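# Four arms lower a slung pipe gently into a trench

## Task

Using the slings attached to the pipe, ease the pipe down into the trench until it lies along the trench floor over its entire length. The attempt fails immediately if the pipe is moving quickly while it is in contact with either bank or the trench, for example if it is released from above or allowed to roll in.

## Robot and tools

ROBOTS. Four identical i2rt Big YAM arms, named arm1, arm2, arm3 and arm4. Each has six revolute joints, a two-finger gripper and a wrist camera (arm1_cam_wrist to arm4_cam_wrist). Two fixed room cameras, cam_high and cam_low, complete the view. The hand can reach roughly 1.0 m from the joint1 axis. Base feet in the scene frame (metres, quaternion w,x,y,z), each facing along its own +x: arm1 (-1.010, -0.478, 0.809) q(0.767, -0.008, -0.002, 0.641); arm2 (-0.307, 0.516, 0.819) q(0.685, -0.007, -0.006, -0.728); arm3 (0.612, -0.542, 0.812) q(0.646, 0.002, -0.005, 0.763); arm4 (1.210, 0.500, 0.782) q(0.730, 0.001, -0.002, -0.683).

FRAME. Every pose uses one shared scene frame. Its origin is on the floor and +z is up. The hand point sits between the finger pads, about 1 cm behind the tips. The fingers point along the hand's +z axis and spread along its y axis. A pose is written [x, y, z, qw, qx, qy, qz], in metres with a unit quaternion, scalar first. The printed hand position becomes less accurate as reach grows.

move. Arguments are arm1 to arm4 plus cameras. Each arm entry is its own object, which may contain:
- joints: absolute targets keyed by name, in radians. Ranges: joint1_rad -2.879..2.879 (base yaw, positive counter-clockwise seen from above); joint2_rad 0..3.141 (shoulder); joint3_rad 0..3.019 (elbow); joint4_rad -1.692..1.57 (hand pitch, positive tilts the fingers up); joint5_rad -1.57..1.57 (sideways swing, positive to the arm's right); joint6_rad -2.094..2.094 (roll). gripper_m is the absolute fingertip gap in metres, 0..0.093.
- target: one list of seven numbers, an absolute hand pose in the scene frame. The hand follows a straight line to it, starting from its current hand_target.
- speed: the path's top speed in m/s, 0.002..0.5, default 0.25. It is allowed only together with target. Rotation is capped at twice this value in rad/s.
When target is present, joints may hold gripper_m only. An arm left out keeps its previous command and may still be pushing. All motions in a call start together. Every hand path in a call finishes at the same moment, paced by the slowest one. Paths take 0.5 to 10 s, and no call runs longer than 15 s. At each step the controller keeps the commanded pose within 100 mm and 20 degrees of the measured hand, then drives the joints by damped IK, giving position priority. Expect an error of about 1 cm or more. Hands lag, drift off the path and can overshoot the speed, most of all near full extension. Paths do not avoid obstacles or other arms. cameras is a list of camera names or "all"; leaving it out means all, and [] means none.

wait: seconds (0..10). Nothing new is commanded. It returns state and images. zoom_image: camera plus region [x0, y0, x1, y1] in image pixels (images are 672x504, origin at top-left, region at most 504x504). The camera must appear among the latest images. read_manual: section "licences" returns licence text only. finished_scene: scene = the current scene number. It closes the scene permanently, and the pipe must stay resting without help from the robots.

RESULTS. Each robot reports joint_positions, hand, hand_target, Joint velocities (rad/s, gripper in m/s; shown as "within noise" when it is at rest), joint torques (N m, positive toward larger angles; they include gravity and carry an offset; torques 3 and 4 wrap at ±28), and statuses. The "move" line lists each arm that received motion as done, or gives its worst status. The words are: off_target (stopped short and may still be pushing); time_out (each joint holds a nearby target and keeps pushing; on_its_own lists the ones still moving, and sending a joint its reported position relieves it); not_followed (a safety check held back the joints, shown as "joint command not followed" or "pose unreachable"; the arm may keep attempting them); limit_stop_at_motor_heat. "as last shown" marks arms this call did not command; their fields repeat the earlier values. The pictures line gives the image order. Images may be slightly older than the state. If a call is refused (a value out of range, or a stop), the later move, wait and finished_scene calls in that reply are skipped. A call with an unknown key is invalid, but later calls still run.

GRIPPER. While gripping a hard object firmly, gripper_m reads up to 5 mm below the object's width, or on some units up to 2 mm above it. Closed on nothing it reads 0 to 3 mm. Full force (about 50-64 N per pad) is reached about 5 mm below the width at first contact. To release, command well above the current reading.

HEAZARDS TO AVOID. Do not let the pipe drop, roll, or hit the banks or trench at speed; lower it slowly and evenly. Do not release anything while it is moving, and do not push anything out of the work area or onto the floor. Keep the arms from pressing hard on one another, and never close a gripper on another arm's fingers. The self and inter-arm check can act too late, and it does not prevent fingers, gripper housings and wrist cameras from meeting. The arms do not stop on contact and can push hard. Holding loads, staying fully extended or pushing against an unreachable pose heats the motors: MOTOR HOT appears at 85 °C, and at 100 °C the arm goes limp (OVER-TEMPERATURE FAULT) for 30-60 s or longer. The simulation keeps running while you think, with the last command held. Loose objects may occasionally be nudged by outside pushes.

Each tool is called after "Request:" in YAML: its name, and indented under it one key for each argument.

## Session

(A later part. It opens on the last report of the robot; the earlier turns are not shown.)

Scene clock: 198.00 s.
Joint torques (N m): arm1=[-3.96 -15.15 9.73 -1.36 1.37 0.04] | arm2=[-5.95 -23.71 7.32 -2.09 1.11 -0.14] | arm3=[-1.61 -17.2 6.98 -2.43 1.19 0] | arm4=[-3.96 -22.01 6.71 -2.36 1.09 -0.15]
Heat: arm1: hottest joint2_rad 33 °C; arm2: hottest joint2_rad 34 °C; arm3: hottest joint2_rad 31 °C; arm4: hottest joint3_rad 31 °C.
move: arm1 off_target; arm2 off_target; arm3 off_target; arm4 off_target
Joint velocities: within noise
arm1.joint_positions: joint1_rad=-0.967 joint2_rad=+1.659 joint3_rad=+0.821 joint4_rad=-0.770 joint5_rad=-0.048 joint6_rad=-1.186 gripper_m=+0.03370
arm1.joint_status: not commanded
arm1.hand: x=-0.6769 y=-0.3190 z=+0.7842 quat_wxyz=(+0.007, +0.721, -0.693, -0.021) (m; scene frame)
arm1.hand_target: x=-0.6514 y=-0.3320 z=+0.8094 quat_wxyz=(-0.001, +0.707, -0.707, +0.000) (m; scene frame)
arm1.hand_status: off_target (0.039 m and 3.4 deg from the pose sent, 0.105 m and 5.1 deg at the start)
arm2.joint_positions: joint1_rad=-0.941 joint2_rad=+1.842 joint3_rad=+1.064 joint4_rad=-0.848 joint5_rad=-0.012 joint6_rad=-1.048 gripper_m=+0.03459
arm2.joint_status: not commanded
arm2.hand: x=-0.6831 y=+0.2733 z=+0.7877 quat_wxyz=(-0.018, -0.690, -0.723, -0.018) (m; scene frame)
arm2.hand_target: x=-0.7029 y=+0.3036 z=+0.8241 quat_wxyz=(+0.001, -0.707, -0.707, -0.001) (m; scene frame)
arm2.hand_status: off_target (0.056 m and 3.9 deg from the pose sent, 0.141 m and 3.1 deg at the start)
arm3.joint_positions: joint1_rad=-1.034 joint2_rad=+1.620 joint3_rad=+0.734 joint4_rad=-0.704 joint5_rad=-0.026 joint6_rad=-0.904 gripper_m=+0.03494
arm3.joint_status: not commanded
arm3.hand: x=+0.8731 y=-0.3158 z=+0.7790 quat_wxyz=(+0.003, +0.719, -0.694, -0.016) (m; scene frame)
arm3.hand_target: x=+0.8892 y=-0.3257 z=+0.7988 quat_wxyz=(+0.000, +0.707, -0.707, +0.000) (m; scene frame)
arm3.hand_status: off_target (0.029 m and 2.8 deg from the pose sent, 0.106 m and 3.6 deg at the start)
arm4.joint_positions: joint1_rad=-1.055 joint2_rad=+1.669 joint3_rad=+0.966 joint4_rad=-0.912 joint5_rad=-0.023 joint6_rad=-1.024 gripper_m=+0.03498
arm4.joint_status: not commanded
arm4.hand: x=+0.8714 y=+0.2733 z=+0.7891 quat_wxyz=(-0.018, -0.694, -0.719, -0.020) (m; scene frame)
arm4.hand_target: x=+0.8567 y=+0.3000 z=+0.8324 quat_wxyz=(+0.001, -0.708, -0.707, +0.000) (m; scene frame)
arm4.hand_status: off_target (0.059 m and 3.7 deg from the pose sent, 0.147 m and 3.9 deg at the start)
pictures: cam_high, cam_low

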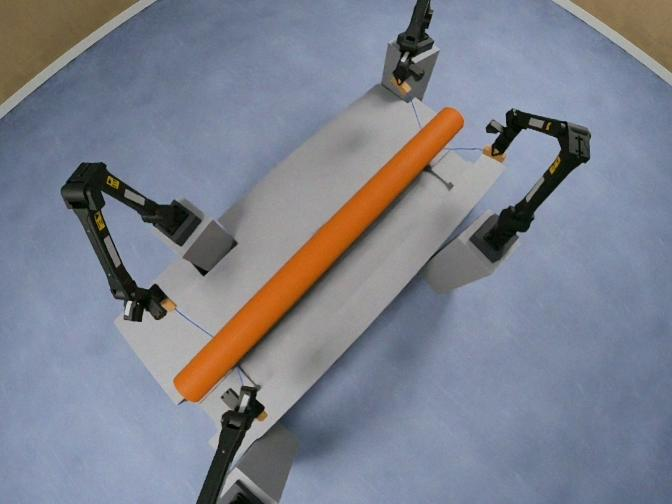

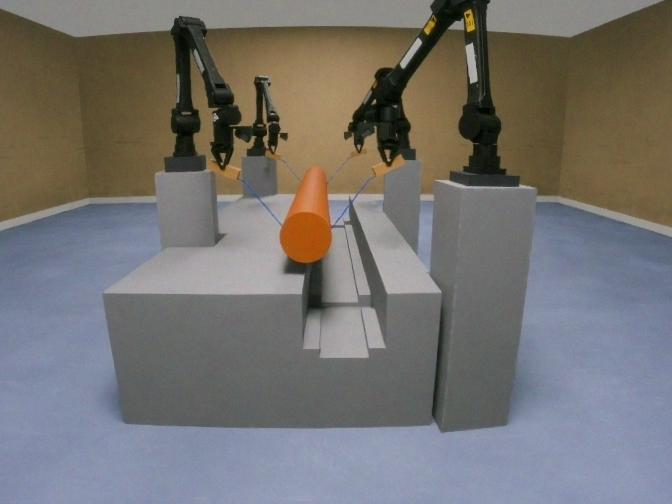

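Request:
move:
  arm1: {"target": [-0.655, -0.213, 0.805, 0, 0.7071, -0.7071, 0], "speed": 0.06}
  arm2: {"target": [-0.705, 0.422, 0.820, 0, 0.7071, 0.7071, 0], "speed": 0.06}
  arm3: {"target": [0.890, -0.210, 0.80, 0, 0.7071, -0.7071, 0], "speed": 0.06}
  arm4: {"target": [0.862, 0.420, 0.828, 0, 0.7071, 0.7071, 0], "speed": 0.06}

Scene clock: 205.23 s.
Joint torques (N m): arm1=[-4.37 -18.32 8.58 -1.85 1.27 -0.04] | arm2=[-6.07 -21.25 7.94 -1.44 1.25 -0.11] | arm3=[-1.61 -22.42 6.48 -2.82 0.98 0.02] | arm4=[-4.01 -18.2 7.09 -1.02 1.33 -0.21]
Heat: arm1: hottest joint2_rad 33 °C; arm2: hottest joint2_rad 36 °C; arm3: hottest joint2_rad 32 °C; arm4: hottest joint3_rad 32 °C.
move: arm1 off_target; arm2 off_target; arm3 off_target; arm4 off_target
Joint velocities: within noise
arm1.joint_positions: joint1_rad=-0.710 joint2_rad=+1.789 joint3_rad=+0.996 joint4_rad=-0.785 joint5_rad=-0.047 joint6_rad=-0.933 gripper_m=+0.03370
arm1.joint_status: not commanded
arm1.hand: x=-0.6760 y=-0.1971 z=+0.7789 quat_wxyz=(-0.001, +0.723, -0.691, -0.016) (m; scene frame)
arm1.hand_target: x=-0.6561 y=-0.2128 z=+0.8039 quat_wxyz=(-0.001, +0.707, -0.707, +0.000) (m; scene frame)
arm1.hand_status: off_target (0.037 m and 3.1 deg from the pose sent, 0.110 m and 3.4 deg at the start)
arm2.joint_positions: joint1_rad=-1.193 joint2_rad=+1.755 joint3_rad=+0.918 joint4_rad=-0.811 joint5_rad=-0.014 joint6_rad=-1.302 gripper_m=+0.03459
arm2.joint_status: not commanded
arm2.hand: x=-0.6816 y=+0.3909 z=+0.7837 quat_wxyz=(-0.030, -0.690, -0.723, -0.024) (m; scene frame)
arm2.hand_target: x=-0.7028 y=+0.4208 z=+0.8171 quat_wxyz=(+0.001, -0.708, -0.707, -0.002) (m; scene frame)
arm2.hand_status: off_target (0.053 m and 5.1 deg from the pose sent, 0.154 m and 3.9 deg at the start)
arm3.joint_positions: joint1_rad=-0.822 joint2_rad=+1.807 joint3_rad=+0.982 joint4_rad=-0.755 joint5_rad=-0.023 joint6_rad=-0.692 gripper_m=+0.03494
arm3.joint_status: not commanded
arm3.hand: x=+0.8739 y=-0.1967 z=+0.7724 quat_wxyz=(+0.001, +0.719, -0.694, -0.013) (m; scene frame)
arm3.hand_target: x=+0.8892 y=-0.2096 z=+0.7982 quat_wxyz=(+0.000, +0.707, -0.707, +0.000) (m; scene frame)
arm3.hand_status: off_target (0.035 m and 2.5 deg from the pose sent, 0.109 m and 2.8 deg at the start)
arm4.joint_positions: joint1_rad=-1.340 joint2_rad=+1.546 joint3_rad=+0.809 joint4_rad=-0.912 joint5_rad=-0.028 joint6_rad=-1.303 gripper_m=+0.03497
arm4.joint_status: not commanded
arm4.hand: x=+0.8821 y=+0.3949 z=+0.7898 quat_wxyz=(-0.034, -0.697, -0.716, -0.028) (m; scene frame)
arm4.hand_target: x=+0.8638 y=+0.4186 z=+0.8246 quat_wxyz=(+0.001, -0.708, -0.706, -0.002) (m; scene frame)
arm4.hand_status: off_target (0.050 m and 5.3 deg from the pose sent, 0.152 m and 3.7 deg at the start)
pictures: arm1_cam_wrist, arm2_cam_wrist, arm3_cam_wrist, arm4_cam_wrist, cam_high, cam_low

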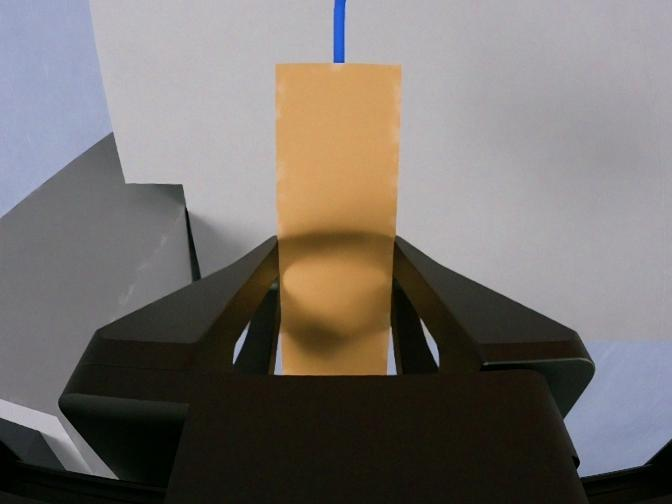

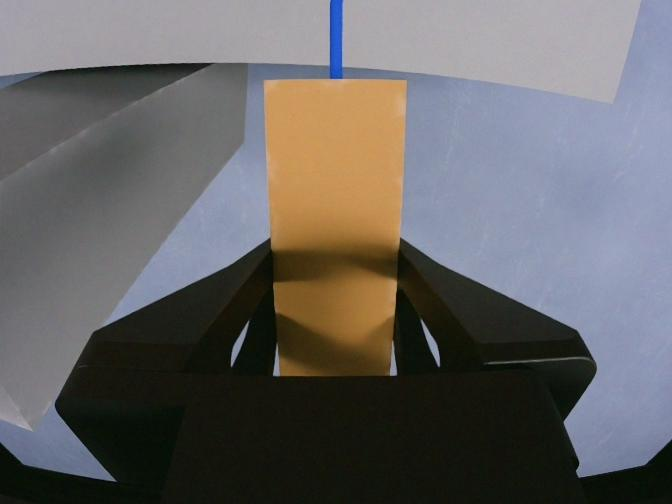

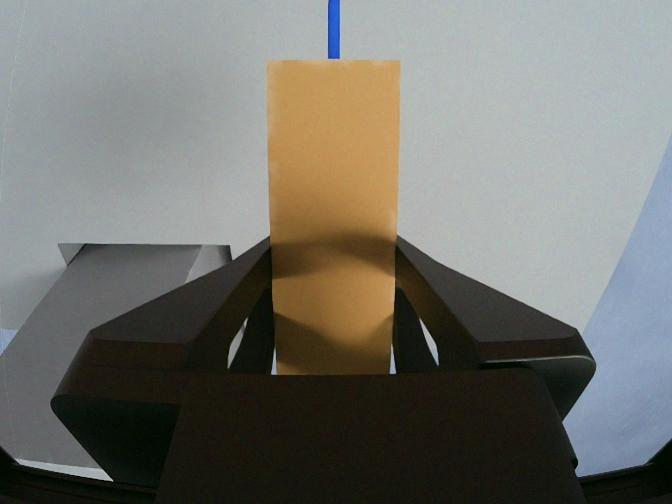

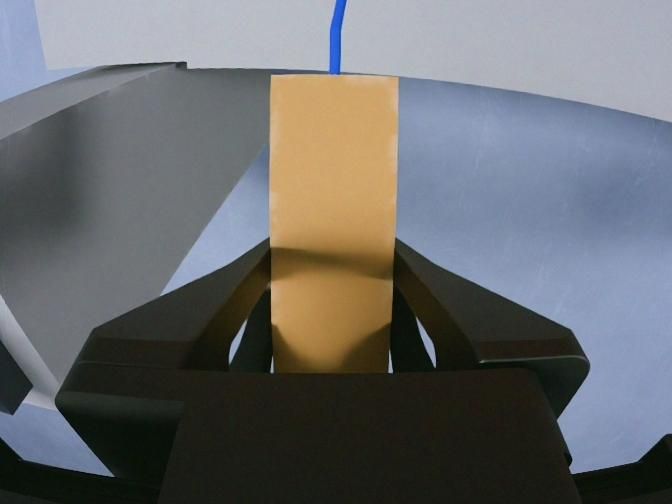

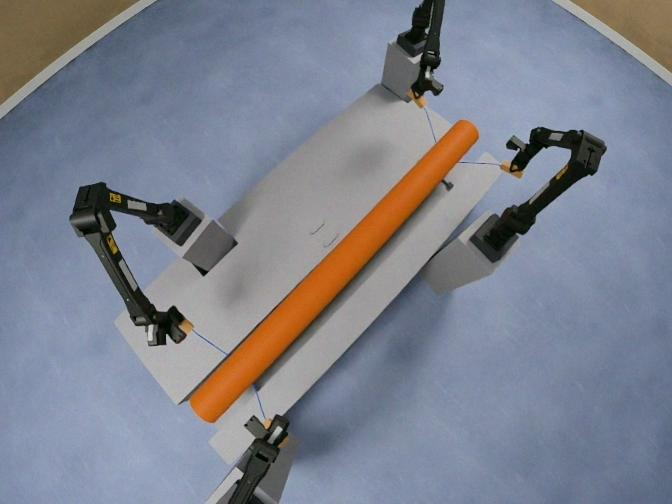

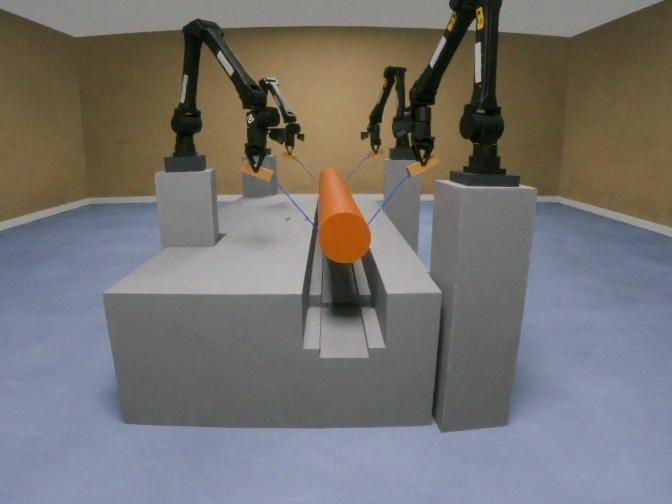

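Request:
zoom_image:
  camera: "cam_high"
  region: [280, 190, 380, 290]

Request:
zoom_image:
  camera: "cam_low"
  region: [240, 140, 440, 380]

Request:
zoom_image:
  camera: "cam_high"
  region: [380, 80, 540, 240]

Request:
zoom_image:
  camera: "cam_high"
  region: [160, 300, 340, 480]

Scaled by 5.040.

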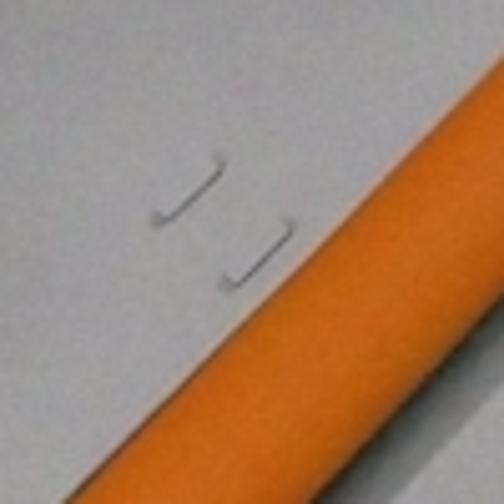

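Scaled by 2.100.

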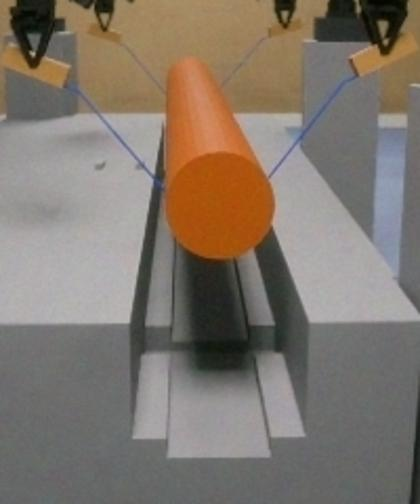

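Scaled by 3.150.

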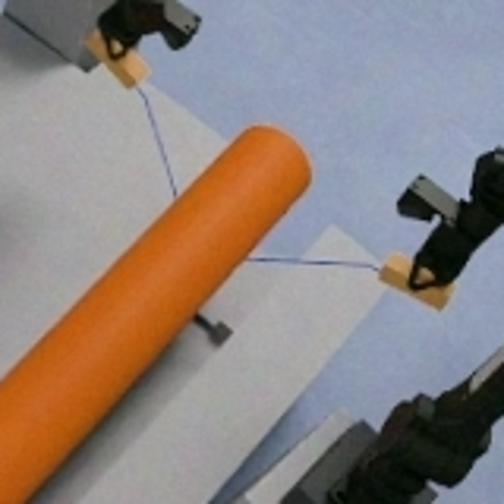

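Scaled by 2.800.

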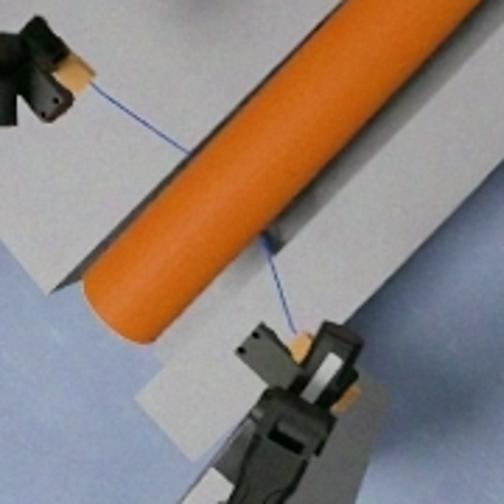

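Request:
zoom_image:
  camera: "cam_low"
  region: [290, 150, 380, 240]

Request:
zoom_image:
  camera: "cam_low"
  region: [280, 200, 400, 320]

Scaled by 5.600.

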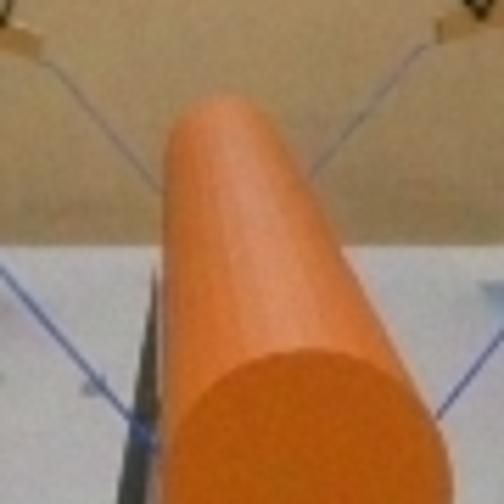

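Scaled by 4.200.

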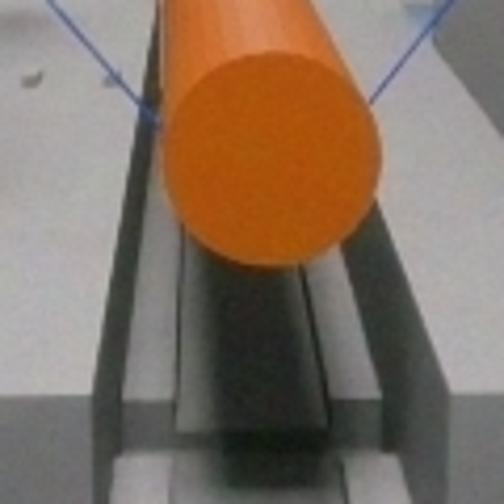

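Request:
zoom_image:
  camera: "cam_high"
  region: [420, 110, 520, 210]

Request:
zoom_image:
  camera: "cam_high"
  region: [170, 330, 290, 450]

Scaled by 5.040.

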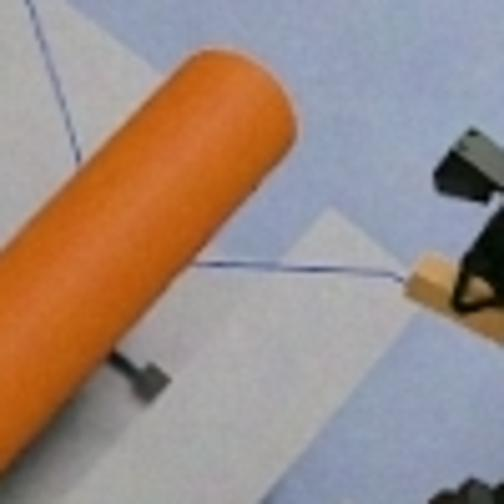

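Scaled by 4.200.

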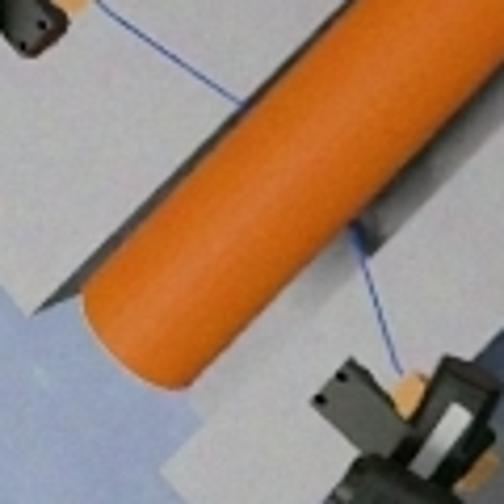

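Request:
move:
  arm1: {"target": [-0.655, -0.178, 0.803, 0, 0.7071, -0.7071, 0], "speed": 0.04}
  arm2: {"target": [-0.707, 0.457, 0.814, 0, 0.7071, 0.7071, 0], "speed": 0.04}
  arm3: {"target": [0.890, -0.210, 0.80, 0, 0.7071, -0.7071, 0], "speed": 0.04}
  arm4: {"target": [0.862, 0.420, 0.818, 0, 0.7071, 0.7071, 0], "speed": 0.04}

Request:
zoom_image:
  camera: "cam_low"
  region: [280, 140, 400, 260]

Request:
zoom_image:
  camera: "cam_high"
  region: [420, 110, 520, 210]

Scene clock: 244.83 s.
Joint torques (N m): arm1=[-4.01 -19.19 8.9 -1.95 1.2 0.02] | arm2=[-6.12 -20.89 7.88 -1.24 1.34 -0.11] | arm3=[-1.67 -22.65 6.52 -2.76 0.9 0] | arm4=[-4.07 -16.62 7.04 -0.81 1.39 -0.2]
Heat: arm1: hottest joint2_rad 34 °C; arm2: hottest joint2_rad 39 °C; arm3: hottest joint2_rad 35 °C; arm4: hottest joint3_rad 33 °C.
move: arm1 off_target; arm2 off_target; arm3 off_target; arm4 off_target
Joint velocities: within noise
arm1.joint_positions: joint1_rad=-0.650 joint2_rad=+1.836 joint3_rad=+1.061 joint4_rad=-0.798 joint5_rad=-0.046 joint6_rad=-0.874 gripper_m=+0.03370
arm1.joint_status: not commanded
arm1.hand: x=-0.6769 y=-0.1627 z=+0.7758 quat_wxyz=(-0.002, +0.723, -0.690, -0.015) (m; scene frame)
arm1.hand_target: x=-0.6561 y=-0.1779 z=+0.8018 quat_wxyz=(-0.001, +0.707, -0.707, +0.000) (m; scene frame)
arm1.hand_status: off_target (0.038 m and 3.2 deg from the pose sent, 0.037 m and 3.2 deg at the start)
arm2.joint_positions: joint1_rad=-1.279 joint2_rad=+1.754 joint3_rad=+0.896 joint4_rad=-0.797 joint5_rad=-0.015 joint6_rad=-1.386 gripper_m=+0.03459
arm2.joint_status: not commanded
arm2.hand: x=-0.6830 y=+0.4248 z=+0.7782 quat_wxyz=(-0.034, -0.690, -0.722, -0.024) (m; scene frame)
arm2.hand_target: x=-0.7048 y=+0.4558 z=+0.8113 quat_wxyz=(+0.001, -0.708, -0.707, -0.002) (m; scene frame)
arm2.hand_status: off_target (0.054 m and 5.5 deg from the pose sent, 0.077 m and 5.1 deg at the start)
arm3.joint_positions: joint1_rad=-0.822 joint2_rad=+1.808 joint3_rad=+0.982 joint4_rad=-0.757 joint5_rad=-0.022 joint6_rad=-0.691 gripper_m=+0.03494
arm3.joint_status: not commanded
arm3.hand: x=+0.8737 y=-0.1975 z=+0.7721 quat_wxyz=(+0.003, +0.719, -0.695, -0.012) (m; scene frame)
arm3.hand_target: x=+0.8893 y=-0.2096 z=+0.7983 quat_wxyz=(+0.000, +0.707, -0.707, +0.000) (m; scene frame)
arm3.hand_status: off_target (0.035 m and 2.4 deg from the pose sent, 0.035 m and 2.5 deg at the start)
arm4.joint_positions: joint1_rad=-1.340 joint2_rad=+1.545 joint3_rad=+0.798 joint4_rad=-0.888 joint5_rad=-0.031 joint6_rad=-1.305 gripper_m=+0.03497
arm4.joint_status: not commanded
arm4.hand: x=+0.8818 y=+0.3944 z=+0.7869 quat_wxyz=(-0.031, -0.696, -0.717, -0.021) (m; scene frame)
arm4.hand_target: x=+0.8636 y=+0.4188 z=+0.8157 quat_wxyz=(+0.001, -0.708, -0.707, -0.001) (m; scene frame)
arm4.hand_status: off_target (0.045 m and 4.7 deg from the pose sent, 0.043 m and 5.3 deg at the start)
pictures: arm1_cam_wrist, arm2_cam_wrist, arm3_cam_wrist, arm4_cam_wrist, cam_high, cam_low

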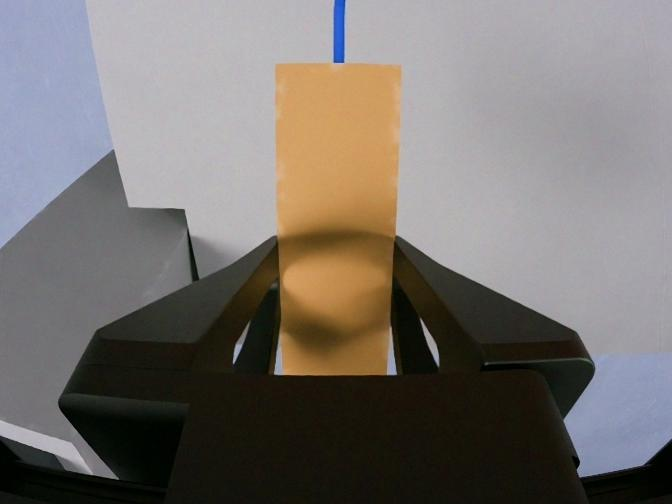

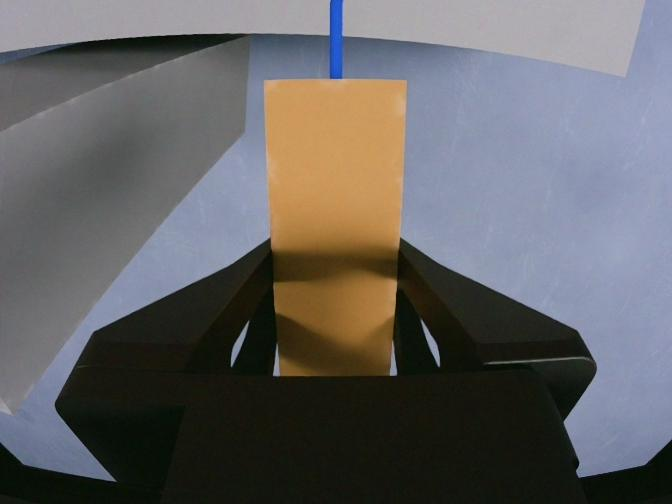

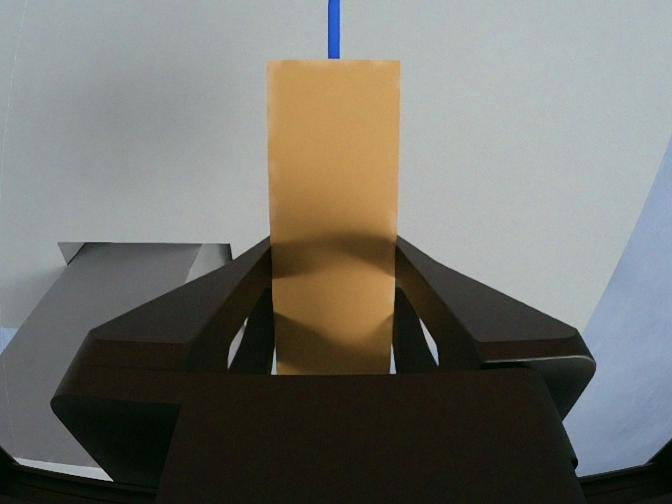

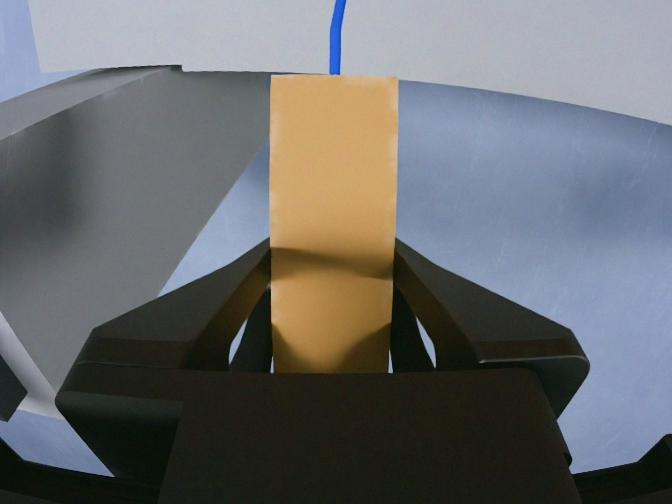

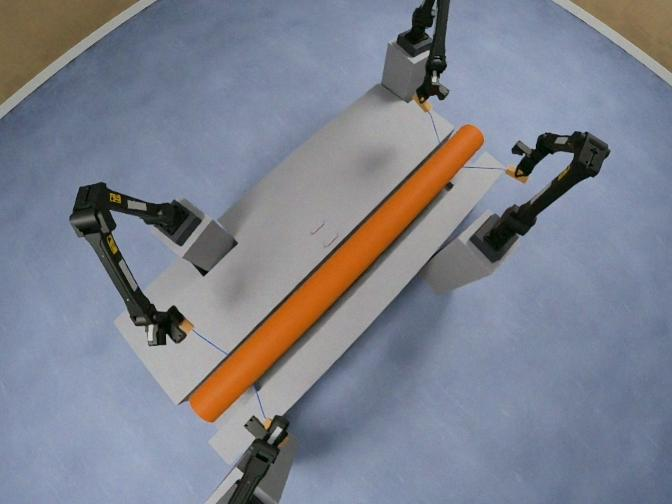

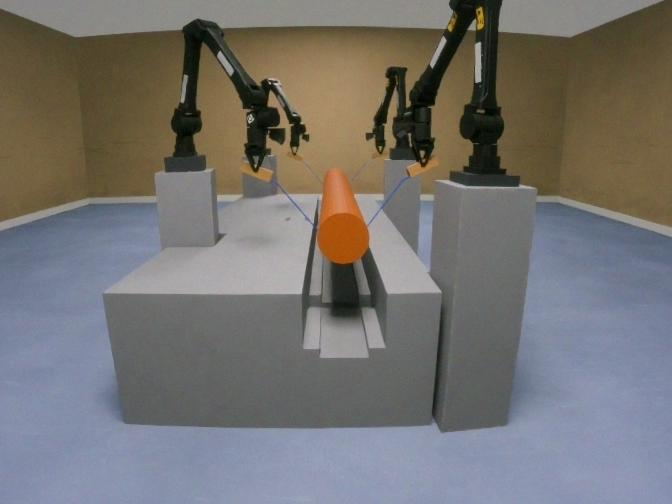

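Scaled by 4.200.

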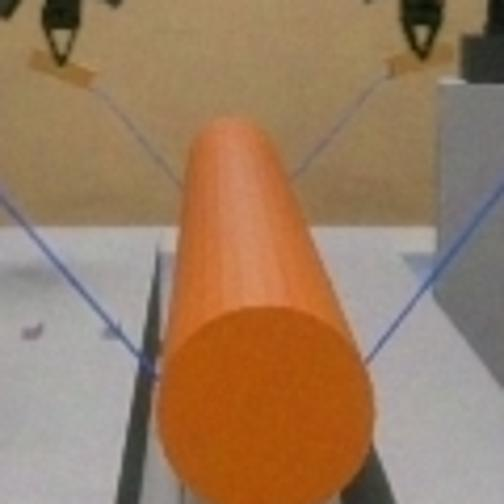

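Scaled by 5.040.

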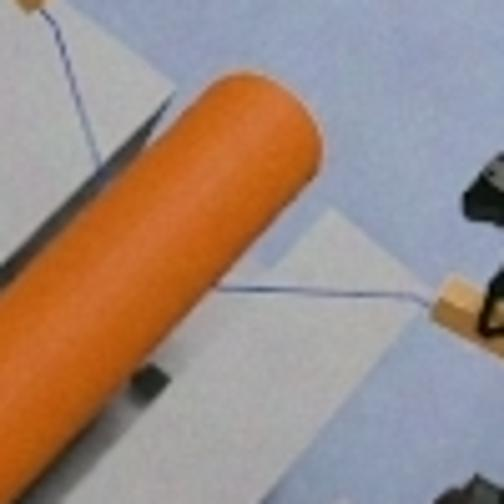

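Request:
move:
  arm1: {"target": [-0.655, -0.186, 0.728, 0, 0.7071, -0.7071, 0], "speed": 0.06}
  arm2: {"target": [-0.707, 0.449, 0.737, 0, 0.7071, 0.7071, 0], "speed": 0.06}
  arm3: {"target": [0.890, -0.210, 0.725, 0, 0.7071, -0.7071, 0], "speed": 0.06}
  arm4: {"target": [0.862, 0.420, 0.739, 0, 0.7071, 0.7071, 0], "speed": 0.06}
  cameras: ["cam_low", "cam_high"]

Request:
zoom_image:
  camera: "cam_low"
  region: [280, 140, 400, 360]

Scene clock: 251.50 s.
Joint torques (N m): arm1=[-4.31 -19.6 4.52 -0.51 1.22 -0.1] | arm2=[-5.07 -19.72 6 -1.02 1.4 0.02] | arm3=[-1.79 -23.71 3.11 -1.48 0.91 0] | arm4=[-4.01 -16.56 4.97 -0.62 1.36 -0.14]
Heat: arm1: hottest joint3_rad 35 °C; arm2: hottest joint2_rad 39 °C; arm3: hottest joint2_rad 35 °C; arm4: hottest joint3_rad 33 °C.
move: arm1 off_target; arm2 off_target; arm3 off_target; arm4 off_target
Joint velocities: within noise
arm1.joint_positions: joint1_rad=-0.650 joint2_rad=+1.977 joint3_rad=+1.056 joint4_rad=-0.650 joint5_rad=-0.045 joint6_rad=-0.873 gripper_m=+0.03370
arm1.joint_status: not commanded
arm1.hand: x=-0.6715 y=-0.1592 z=+0.7122 quat_wxyz=(-0.003, +0.723, -0.691, -0.014) (m; scene frame)
arm1.hand_target: x=-0.6563 y=-0.1851 z=+0.7266 quat_wxyz=(+0.000, +0.707, -0.707, +0.000) (m; scene frame)
arm1.hand_status: off_target (0.035 m and 3.1 deg from the pose sent, 0.058 m and 3.2 deg at the start)
arm2.joint_positions: joint1_rad=-1.279 joint2_rad=+1.905 joint3_rad=+0.868 joint4_rad=-0.591 joint5_rad=-0.019 joint6_rad=-1.387 gripper_m=+0.03459
arm2.joint_status: not commanded
arm2.hand: x=-0.6863 y=+0.4222 z=+0.7132 quat_wxyz=(-0.029, -0.690, -0.723, -0.012) (m; scene frame)
arm2.hand_target: x=-0.7056 y=+0.4482 z=+0.7356 quat_wxyz=(+0.000, -0.707, -0.707, -0.001) (m; scene frame)
arm2.hand_status: off_target (0.041 m and 4.5 deg from the pose sent, 0.053 m and 5.5 deg at the start)
arm3.joint_positions: joint1_rad=-0.822 joint2_rad=+1.966 joint3_rad=+0.980 joint4_rad=-0.593 joint5_rad=-0.022 joint6_rad=-0.691 gripper_m=+0.03494
arm3.joint_status: not commanded
arm3.hand: x=+0.8781 y=-0.1914 z=+0.7060 quat_wxyz=(+0.000, +0.719, -0.695, -0.013) (m; scene frame)
arm3.hand_target: x=+0.8892 y=-0.2095 z=+0.7233 quat_wxyz=(+0.000, +0.707, -0.707, +0.000) (m; scene frame)
arm3.hand_status: off_target (0.029 m and 2.4 deg from the pose sent, 0.051 m and 2.4 deg at the start)
arm4.joint_positions: joint1_rad=-1.340 joint2_rad=+1.711 joint3_rad=+0.737 joint4_rad=-0.644 joint5_rad=-0.030 joint6_rad=-1.311 gripper_m=+0.03497
arm4.joint_status: not commanded
arm4.hand: x=+0.8813 y=+0.3943 z=+0.7154 quat_wxyz=(-0.027, -0.694, -0.719, -0.014) (m; scene frame)
arm4.hand_target: x=+0.8635 y=+0.4190 z=+0.7370 quat_wxyz=(+0.001, -0.708, -0.707, -0.001) (m; scene frame)
arm4.hand_status: off_target (0.040 m and 4.0 deg from the pose sent, 0.058 m and 4.7 deg at the start)
pictures: cam_high, cam_low

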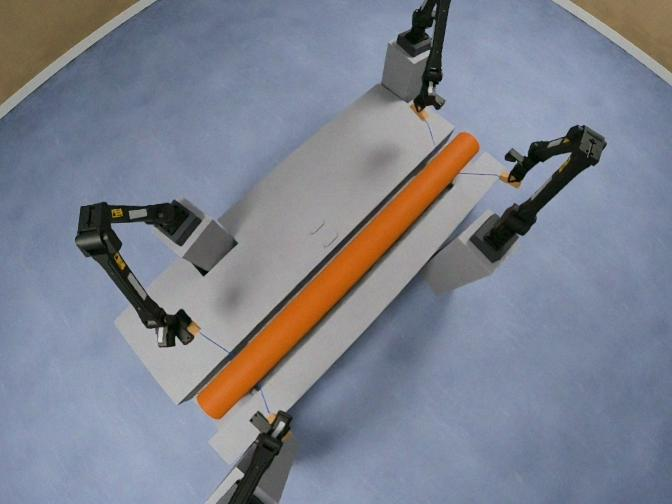

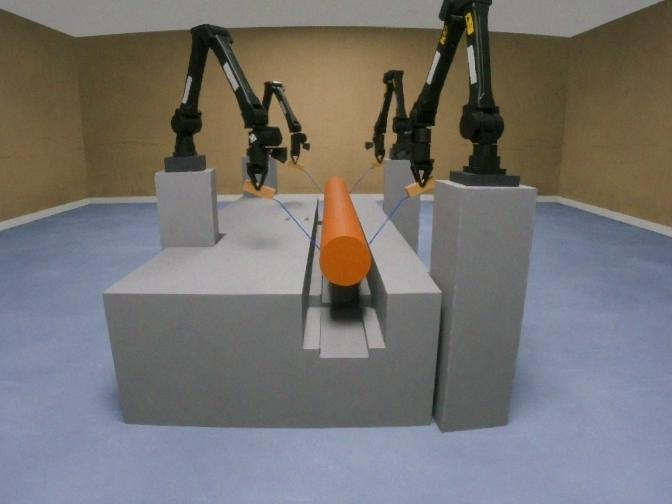

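Scaled by 2.291.

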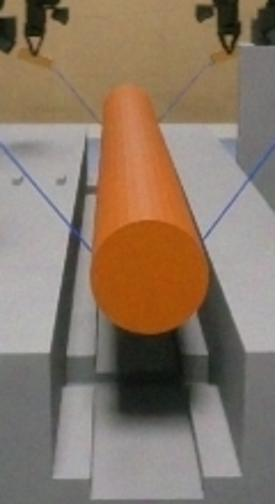

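Request:
move:
  arm1: {"target": [-0.655, -0.199, 0.625, 0, 0.7071, -0.7071, 0], "speed": 0.06}
  arm2: {"target": [-0.707, 0.440, 0.634, 0, 0.7071, 0.7071, 0], "speed": 0.06}
  arm3: {"target": [0.890, -0.213, 0.625, 0, 0.7071, -0.7071, 0], "speed": 0.06}
  arm4: {"target": [0.862, 0.418, 0.635, 0, 0.7071, 0.7071, 0], "speed": 0.06}
  cameras: ["cam_low", "cam_high"]

Request:
zoom_image:
  camera: "cam_low"
  region: [280, 140, 400, 360]

Scene clock: 260.17 s.
Joint torques (N m): arm1=[-5.48 -19.49 2.71 -0.25 1.15 -0.12] | arm2=[-3.72 -19.02 4.64 -0.87 1.51 0.12] | arm3=[-2.02 -22.07 1.61 -1.13 0.89 -0.06] | arm4=[-3.84 -16.21 2.67 -0.28 1.27 -0.08]
Heat: arm1: hottest joint2_rad 35 °C; arm2: hottest joint2_rad 38 °C; arm3: hottest joint2_rad 35 °C; arm4: hottest joint3_rad 33 °C.
move: arm1 off_target; arm2 off_target; arm3 off_target; arm4 off_target
Joint velocities: within noise
arm1.joint_positions: joint1_rad=-0.662 joint2_rad=+2.185 joint3_rad=+1.047 joint4_rad=-0.416 joint5_rad=-0.044 joint6_rad=-0.889 gripper_m=+0.03370
arm1.joint_status: not commanded
arm1.hand: x=-0.6698 y=-0.1674 z=+0.6193 quat_wxyz=(-0.012, +0.724, -0.689, -0.013) (m; scene frame)
arm1.hand_target: x=-0.6566 y=-0.1979 z=+0.6242 quat_wxyz=(+0.000, +0.707, -0.707, +0.000) (m; scene frame)
arm1.hand_status: off_target (0.035 m and 3.5 deg from the pose sent, 0.097 m and 3.1 deg at the start)
arm2.joint_positions: joint1_rad=-1.279 joint2_rad=+2.158 joint3_rad=+0.880 joint4_rad=-0.341 joint5_rad=-0.023 joint6_rad=-1.380 gripper_m=+0.03458
arm2.joint_status: not commanded
arm2.hand: x=-0.6829 y=+0.4208 z=+0.6187 quat_wxyz=(-0.028, -0.693, -0.721, -0.007) (m; scene frame)
arm2.hand_target: x=-0.7060 y=+0.4398 z=+0.6337 quat_wxyz=(+0.000, -0.707, -0.707, +0.000) (m; scene frame)
arm2.hand_status: off_target (0.034 m and 4.0 deg from the pose sent, 0.084 m and 4.5 deg at the start)
arm3.joint_positions: joint1_rad=-0.822 joint2_rad=+2.183 joint3_rad=+0.992 joint4_rad=-0.365 joint5_rad=-0.022 joint6_rad=-0.691 gripper_m=+0.03494
arm3.joint_status: not commanded
arm3.hand: x=+0.8789 y=-0.1898 z=+0.6170 quat_wxyz=(-0.011, +0.719, -0.695, -0.014) (m; scene frame)
arm3.hand_target: x=+0.8891 y=-0.2123 z=+0.6242 quat_wxyz=(+0.000, +0.707, -0.707, +0.000) (m; scene frame)
arm3.hand_status: off_target (0.027 m and 2.8 deg from the pose sent, 0.085 m and 2.4 deg at the start)
arm4.joint_positions: joint1_rad=-1.341 joint2_rad=+1.987 joint3_rad=+0.726 joint4_rad=-0.338 joint5_rad=-0.029 joint6_rad=-1.314 gripper_m=+0.03497
arm4.joint_status: not commanded
arm4.hand: x=+0.8807 y=+0.3942 z=+0.6205 quat_wxyz=(-0.022, -0.693, -0.720, -0.006) (m; scene frame)
arm4.hand_target: x=+0.8634 y=+0.4173 z=+0.6339 quat_wxyz=(+0.000, -0.707, -0.707, -0.001) (m; scene frame)
arm4.hand_status: off_target (0.034 m and 3.5 deg from the pose sent, 0.086 m and 4.0 deg at the start)
pictures: cam_high, cam_low

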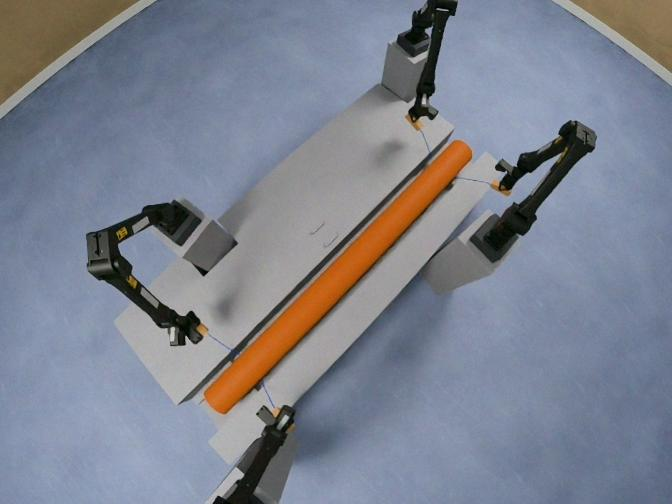

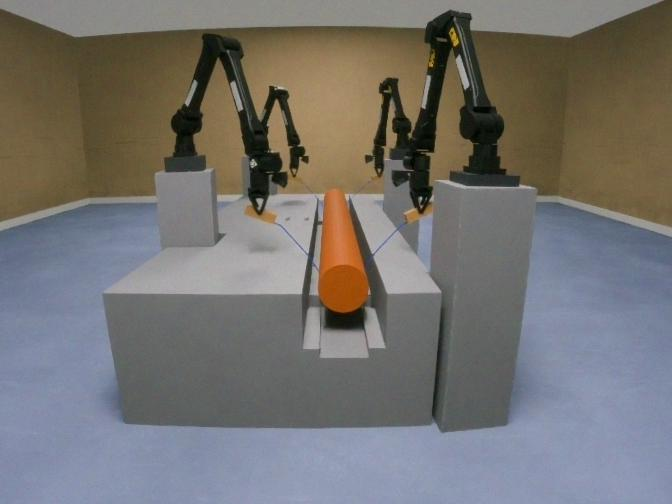

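Scaled by 2.291.

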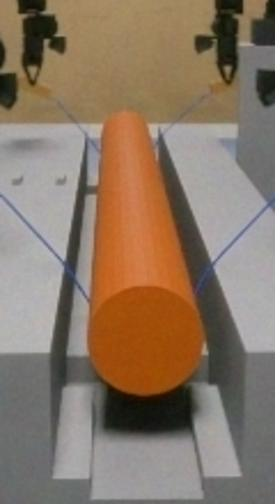

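Request:
move:
  arm1: {"target": [-0.655, -0.129, 0.625, 0, 0.7071, -0.7071, 0], "speed": 0.04}
  arm2: {"target": [-0.707, 0.362, 0.634, 0, 0.7071, 0.7071, 0], "speed": 0.04}
  arm3: {"target": [0.890, -0.138, 0.625, 0, 0.7071, -0.7071, 0], "speed": 0.04}
  arm4: {"target": [0.862, 0.343, 0.635, 0, 0.7071, 0.7071, 0], "speed": 0.04}
  cameras: ["cam_low", "cam_high"]

Request:
zoom_image:
  camera: "cam_low"
  region: [280, 140, 400, 360]

Scene clock: 267.50 s.
Joint torques (N m): arm1=[-2.73 -21.3 5.27 -1.11 0.65 0.03] | arm2=[-1.96 -20.13 5.59 -1.69 0.61 0.14] | arm3=[-0.26 -25.64 4.05 -1.59 0.35 0.08] | arm4=[-1.26 -17.73 4.03 -1.28 0.72 0.22]
Heat: arm1: hottest joint2_rad 35 °C; arm2: hottest joint2_rad 37 °C; arm3: hottest joint2_rad 35 °C; arm4: hottest joint5_rad 33 °C.
move: arm1 off_target; arm2 off_target; arm3 off_target; arm4 off_target
Joint velocities: within noise
arm1.joint_positions: joint1_rad=-0.587 joint2_rad=+2.249 joint3_rad=+1.165 joint4_rad=-0.485 joint5_rad=-0.033 joint6_rad=-0.800 gripper_m=+0.03370
arm1.joint_status: not commanded
arm1.hand: x=-0.6708 y=-0.1220 z=+0.6095 quat_wxyz=(-0.003, +0.719, -0.695, -0.008) (m; scene frame)
arm1.hand_target: x=-0.6553 y=-0.1291 z=+0.6246 quat_wxyz=(+0.000, +0.707, -0.707, +0.000) (m; scene frame)
arm1.hand_status: off_target (0.023 m and 2.2 deg from the pose sent, 0.042 m and 3.5 deg at the start)
arm2.joint_positions: joint1_rad=-1.123 joint2_rad=+2.189 joint3_rad=+0.939 joint4_rad=-0.360 joint5_rad=-0.003 joint6_rad=-1.206 gripper_m=+0.03458
arm2.joint_status: not commanded
arm2.hand: x=-0.6846 y=+0.3589 z=+0.6144 quat_wxyz=(-0.014, -0.699, -0.715, -0.011) (m; scene frame)
arm2.hand_target: x=-0.7064 y=+0.3621 z=+0.6336 quat_wxyz=(+0.000, -0.707, -0.707, +0.000) (m; scene frame)
arm2.hand_status: off_target (0.030 m and 2.4 deg from the pose sent, 0.065 m and 4.0 deg at the start)
arm3.joint_positions: joint1_rad=-0.750 joint2_rad=+2.269 joint3_rad=+1.154 joint4_rad=-0.473 joint5_rad=-0.009 joint6_rad=-0.606 gripper_m=+0.03494
arm3.joint_status: not commanded
arm3.hand: x=+0.8770 y=-0.1386 z=+0.6046 quat_wxyz=(+0.005, +0.715, -0.699, -0.005) (m; scene frame)
arm3.hand_target: x=+0.8898 y=-0.1381 z=+0.6244 quat_wxyz=(+0.000, +0.707, -0.707, +0.000) (m; scene frame)
arm3.hand_status: off_target (0.024 m and 1.5 deg from the pose sent, 0.054 m and 2.8 deg at the start)
arm4.joint_positions: joint1_rad=-1.188 joint2_rad=+2.025 joint3_rad=+0.781 joint4_rad=-0.352 joint5_rad=-0.015 joint6_rad=-1.152 gripper_m=+0.03497
arm4.joint_status: not commanded
arm4.hand: x=+0.8822 y=+0.3389 z=+0.6143 quat_wxyz=(-0.014, -0.696, -0.717, -0.010) (m; scene frame)
arm4.hand_target: x=+0.8625 y=+0.3430 z=+0.6341 quat_wxyz=(+0.000, -0.707, -0.707, +0.000) (m; scene frame)
arm4.hand_status: off_target (0.029 m and 2.6 deg from the pose sent, 0.056 m and 3.4 deg at the start)
pictures: cam_high, cam_low

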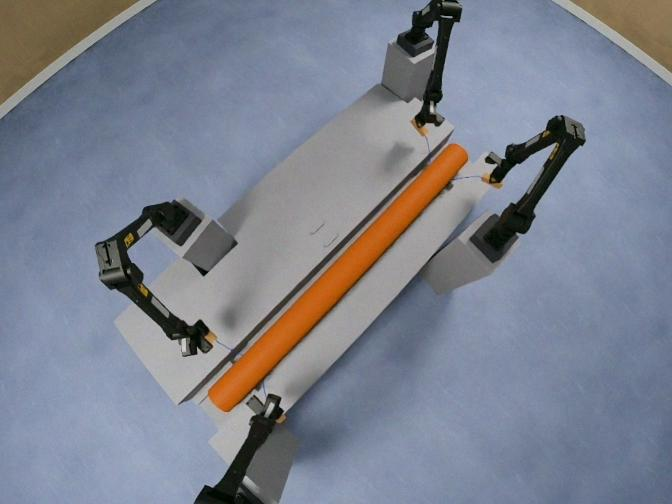

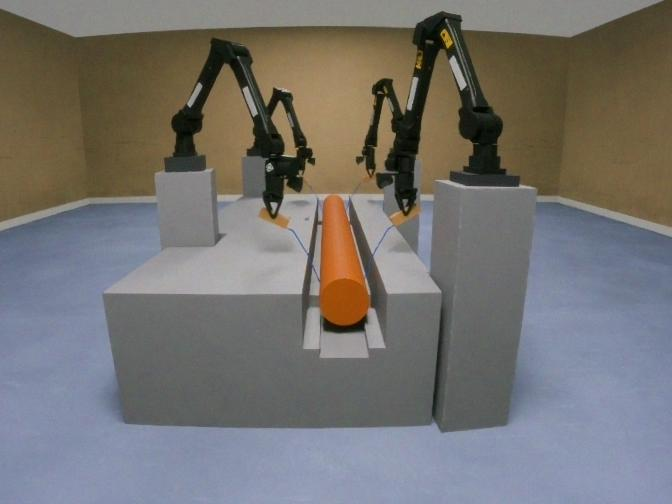

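Scaled by 2.291.

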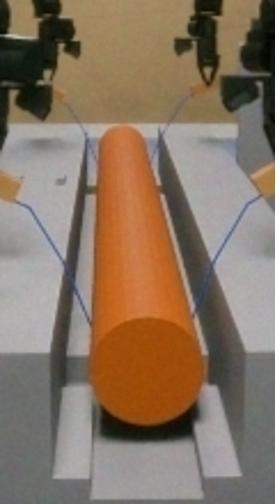

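Request:
move:
  arm1: {"target": [-0.655, -0.125, 0.598, 0, 0.7071, -0.7071, 0], "speed": 0.03}
  arm2: {"target": [-0.707, 0.358, 0.606, 0, 0.7071, 0.7071, 0], "speed": 0.03}
  arm3: {"target": [0.890, -0.134, 0.602, 0, 0.7071, -0.7071, 0], "speed": 0.03}
  arm4: {"target": [0.862, 0.339, 0.607, 0, 0.7071, 0.7071, 0], "speed": 0.03}
  cameras: ["cam_low", "cam_high"]

Request:
zoom_image:
  camera: "cam_low"
  region: [280, 140, 400, 360]

Scene clock: 273.70 s.
Joint torques (N m): arm1=[-2.14 -21.36 4.46 -0.13 0.63 0.06] | arm2=[-1.9 -19.84 4.51 -0.77 0.67 0.15] | arm3=[-0.21 -25 3.48 -0.81 0.36 0.07] | arm4=[-1.2 -17.38 2.85 -0.35 0.77 0.24]
Heat: arm1: hottest joint2_rad 35 °C; arm2: hottest joint2_rad 37 °C; arm3: hottest joint2_rad 35 °C; arm4: hottest joint5_rad 33 °C.
move: arm1 off_target; arm2 off_target; arm3 off_target; arm4 off_target
Joint velocities: within noise
arm1.joint_positions: joint1_rad=-0.581 joint2_rad=+2.304 joint3_rad=+1.199 joint4_rad=-0.471 joint5_rad=-0.033 joint6_rad=-0.794 gripper_m=+0.03370
arm1.joint_status: not commanded
arm1.hand: x=-0.6700 y=-0.1169 z=+0.5893 quat_wxyz=(+0.001, +0.719, -0.695, -0.008) (m; scene frame)
arm1.hand_target: x=-0.6553 y=-0.1250 z=+0.5978 quat_wxyz=(+0.000, +0.707, -0.707, +0.000) (m; scene frame)
arm1.hand_status: off_target (0.019 m and 2.2 deg from the pose sent, 0.020 m and 2.2 deg at the start)
arm2.joint_positions: joint1_rad=-1.116 joint2_rad=+2.255 joint3_rad=+0.969 joint4_rad=-0.334 joint5_rad=-0.004 joint6_rad=-1.198 gripper_m=+0.03458
arm2.joint_status: not commanded
arm2.hand: x=-0.6854 y=+0.3552 z=+0.5917 quat_wxyz=(-0.017, -0.700, -0.714, -0.015) (m; scene frame)
arm2.hand_target: x=-0.7066 y=+0.3581 z=+0.6060 quat_wxyz=(+0.000, -0.707, -0.707, +0.000) (m; scene frame)
arm2.hand_status: off_target (0.026 m and 2.8 deg from the pose sent, 0.024 m and 2.4 deg at the start)
arm3.joint_positions: joint1_rad=-0.745 joint2_rad=+2.317 joint3_rad=+1.185 joint4_rad=-0.459 joint5_rad=-0.009 joint6_rad=-0.602 gripper_m=+0.03494
arm3.joint_status: not commanded
arm3.hand: x=+0.8781 y=-0.1332 z=+0.5876 quat_wxyz=(+0.006, +0.715, -0.699, -0.005) (m; scene frame)
arm3.hand_target: x=+0.8899 y=-0.1342 z=+0.6016 quat_wxyz=(+0.000, +0.707, -0.707, +0.000) (m; scene frame)
arm3.hand_status: off_target (0.019 m and 1.6 deg from the pose sent, 0.014 m and 1.5 deg at the start)
arm4.joint_positions: joint1_rad=-1.179 joint2_rad=+2.098 joint3_rad=+0.808 joint4_rad=-0.312 joint5_rad=-0.016 joint6_rad=-1.144 gripper_m=+0.03497
arm4.joint_status: not commanded
arm4.hand: x=+0.8803 y=+0.3342 z=+0.5917 quat_wxyz=(-0.016, -0.696, -0.717, -0.013) (m; scene frame)
arm4.hand_target: x=+0.8623 y=+0.3390 z=+0.6066 quat_wxyz=(+0.000, -0.707, -0.707, +0.000) (m; scene frame)
arm4.hand_status: off_target (0.024 m and 2.9 deg from the pose sent, 0.021 m and 2.6 deg at the start)
pictures: cam_high, cam_low

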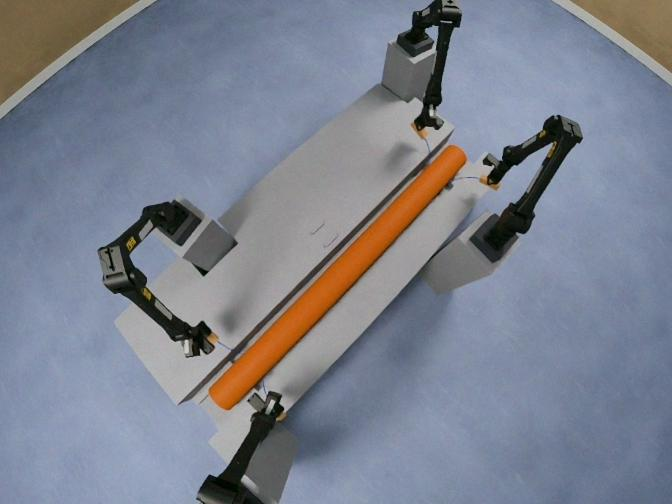

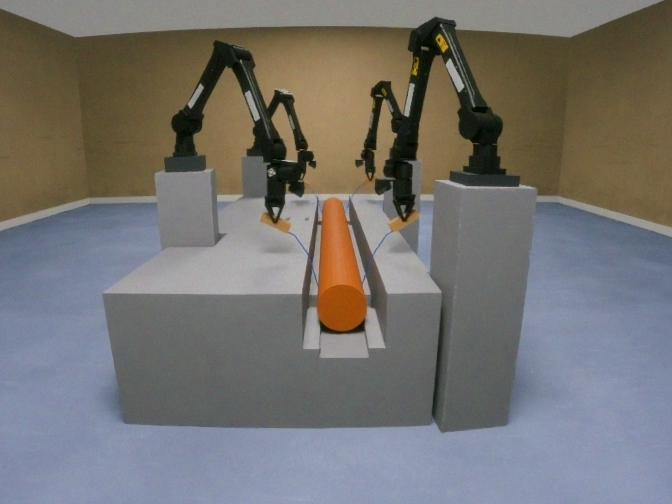

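Scaled by 2.291.

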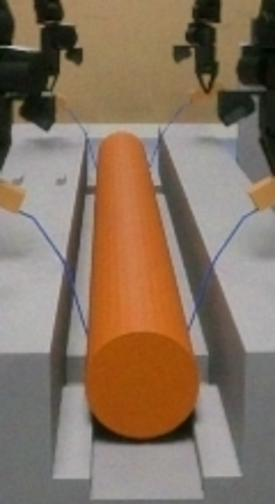

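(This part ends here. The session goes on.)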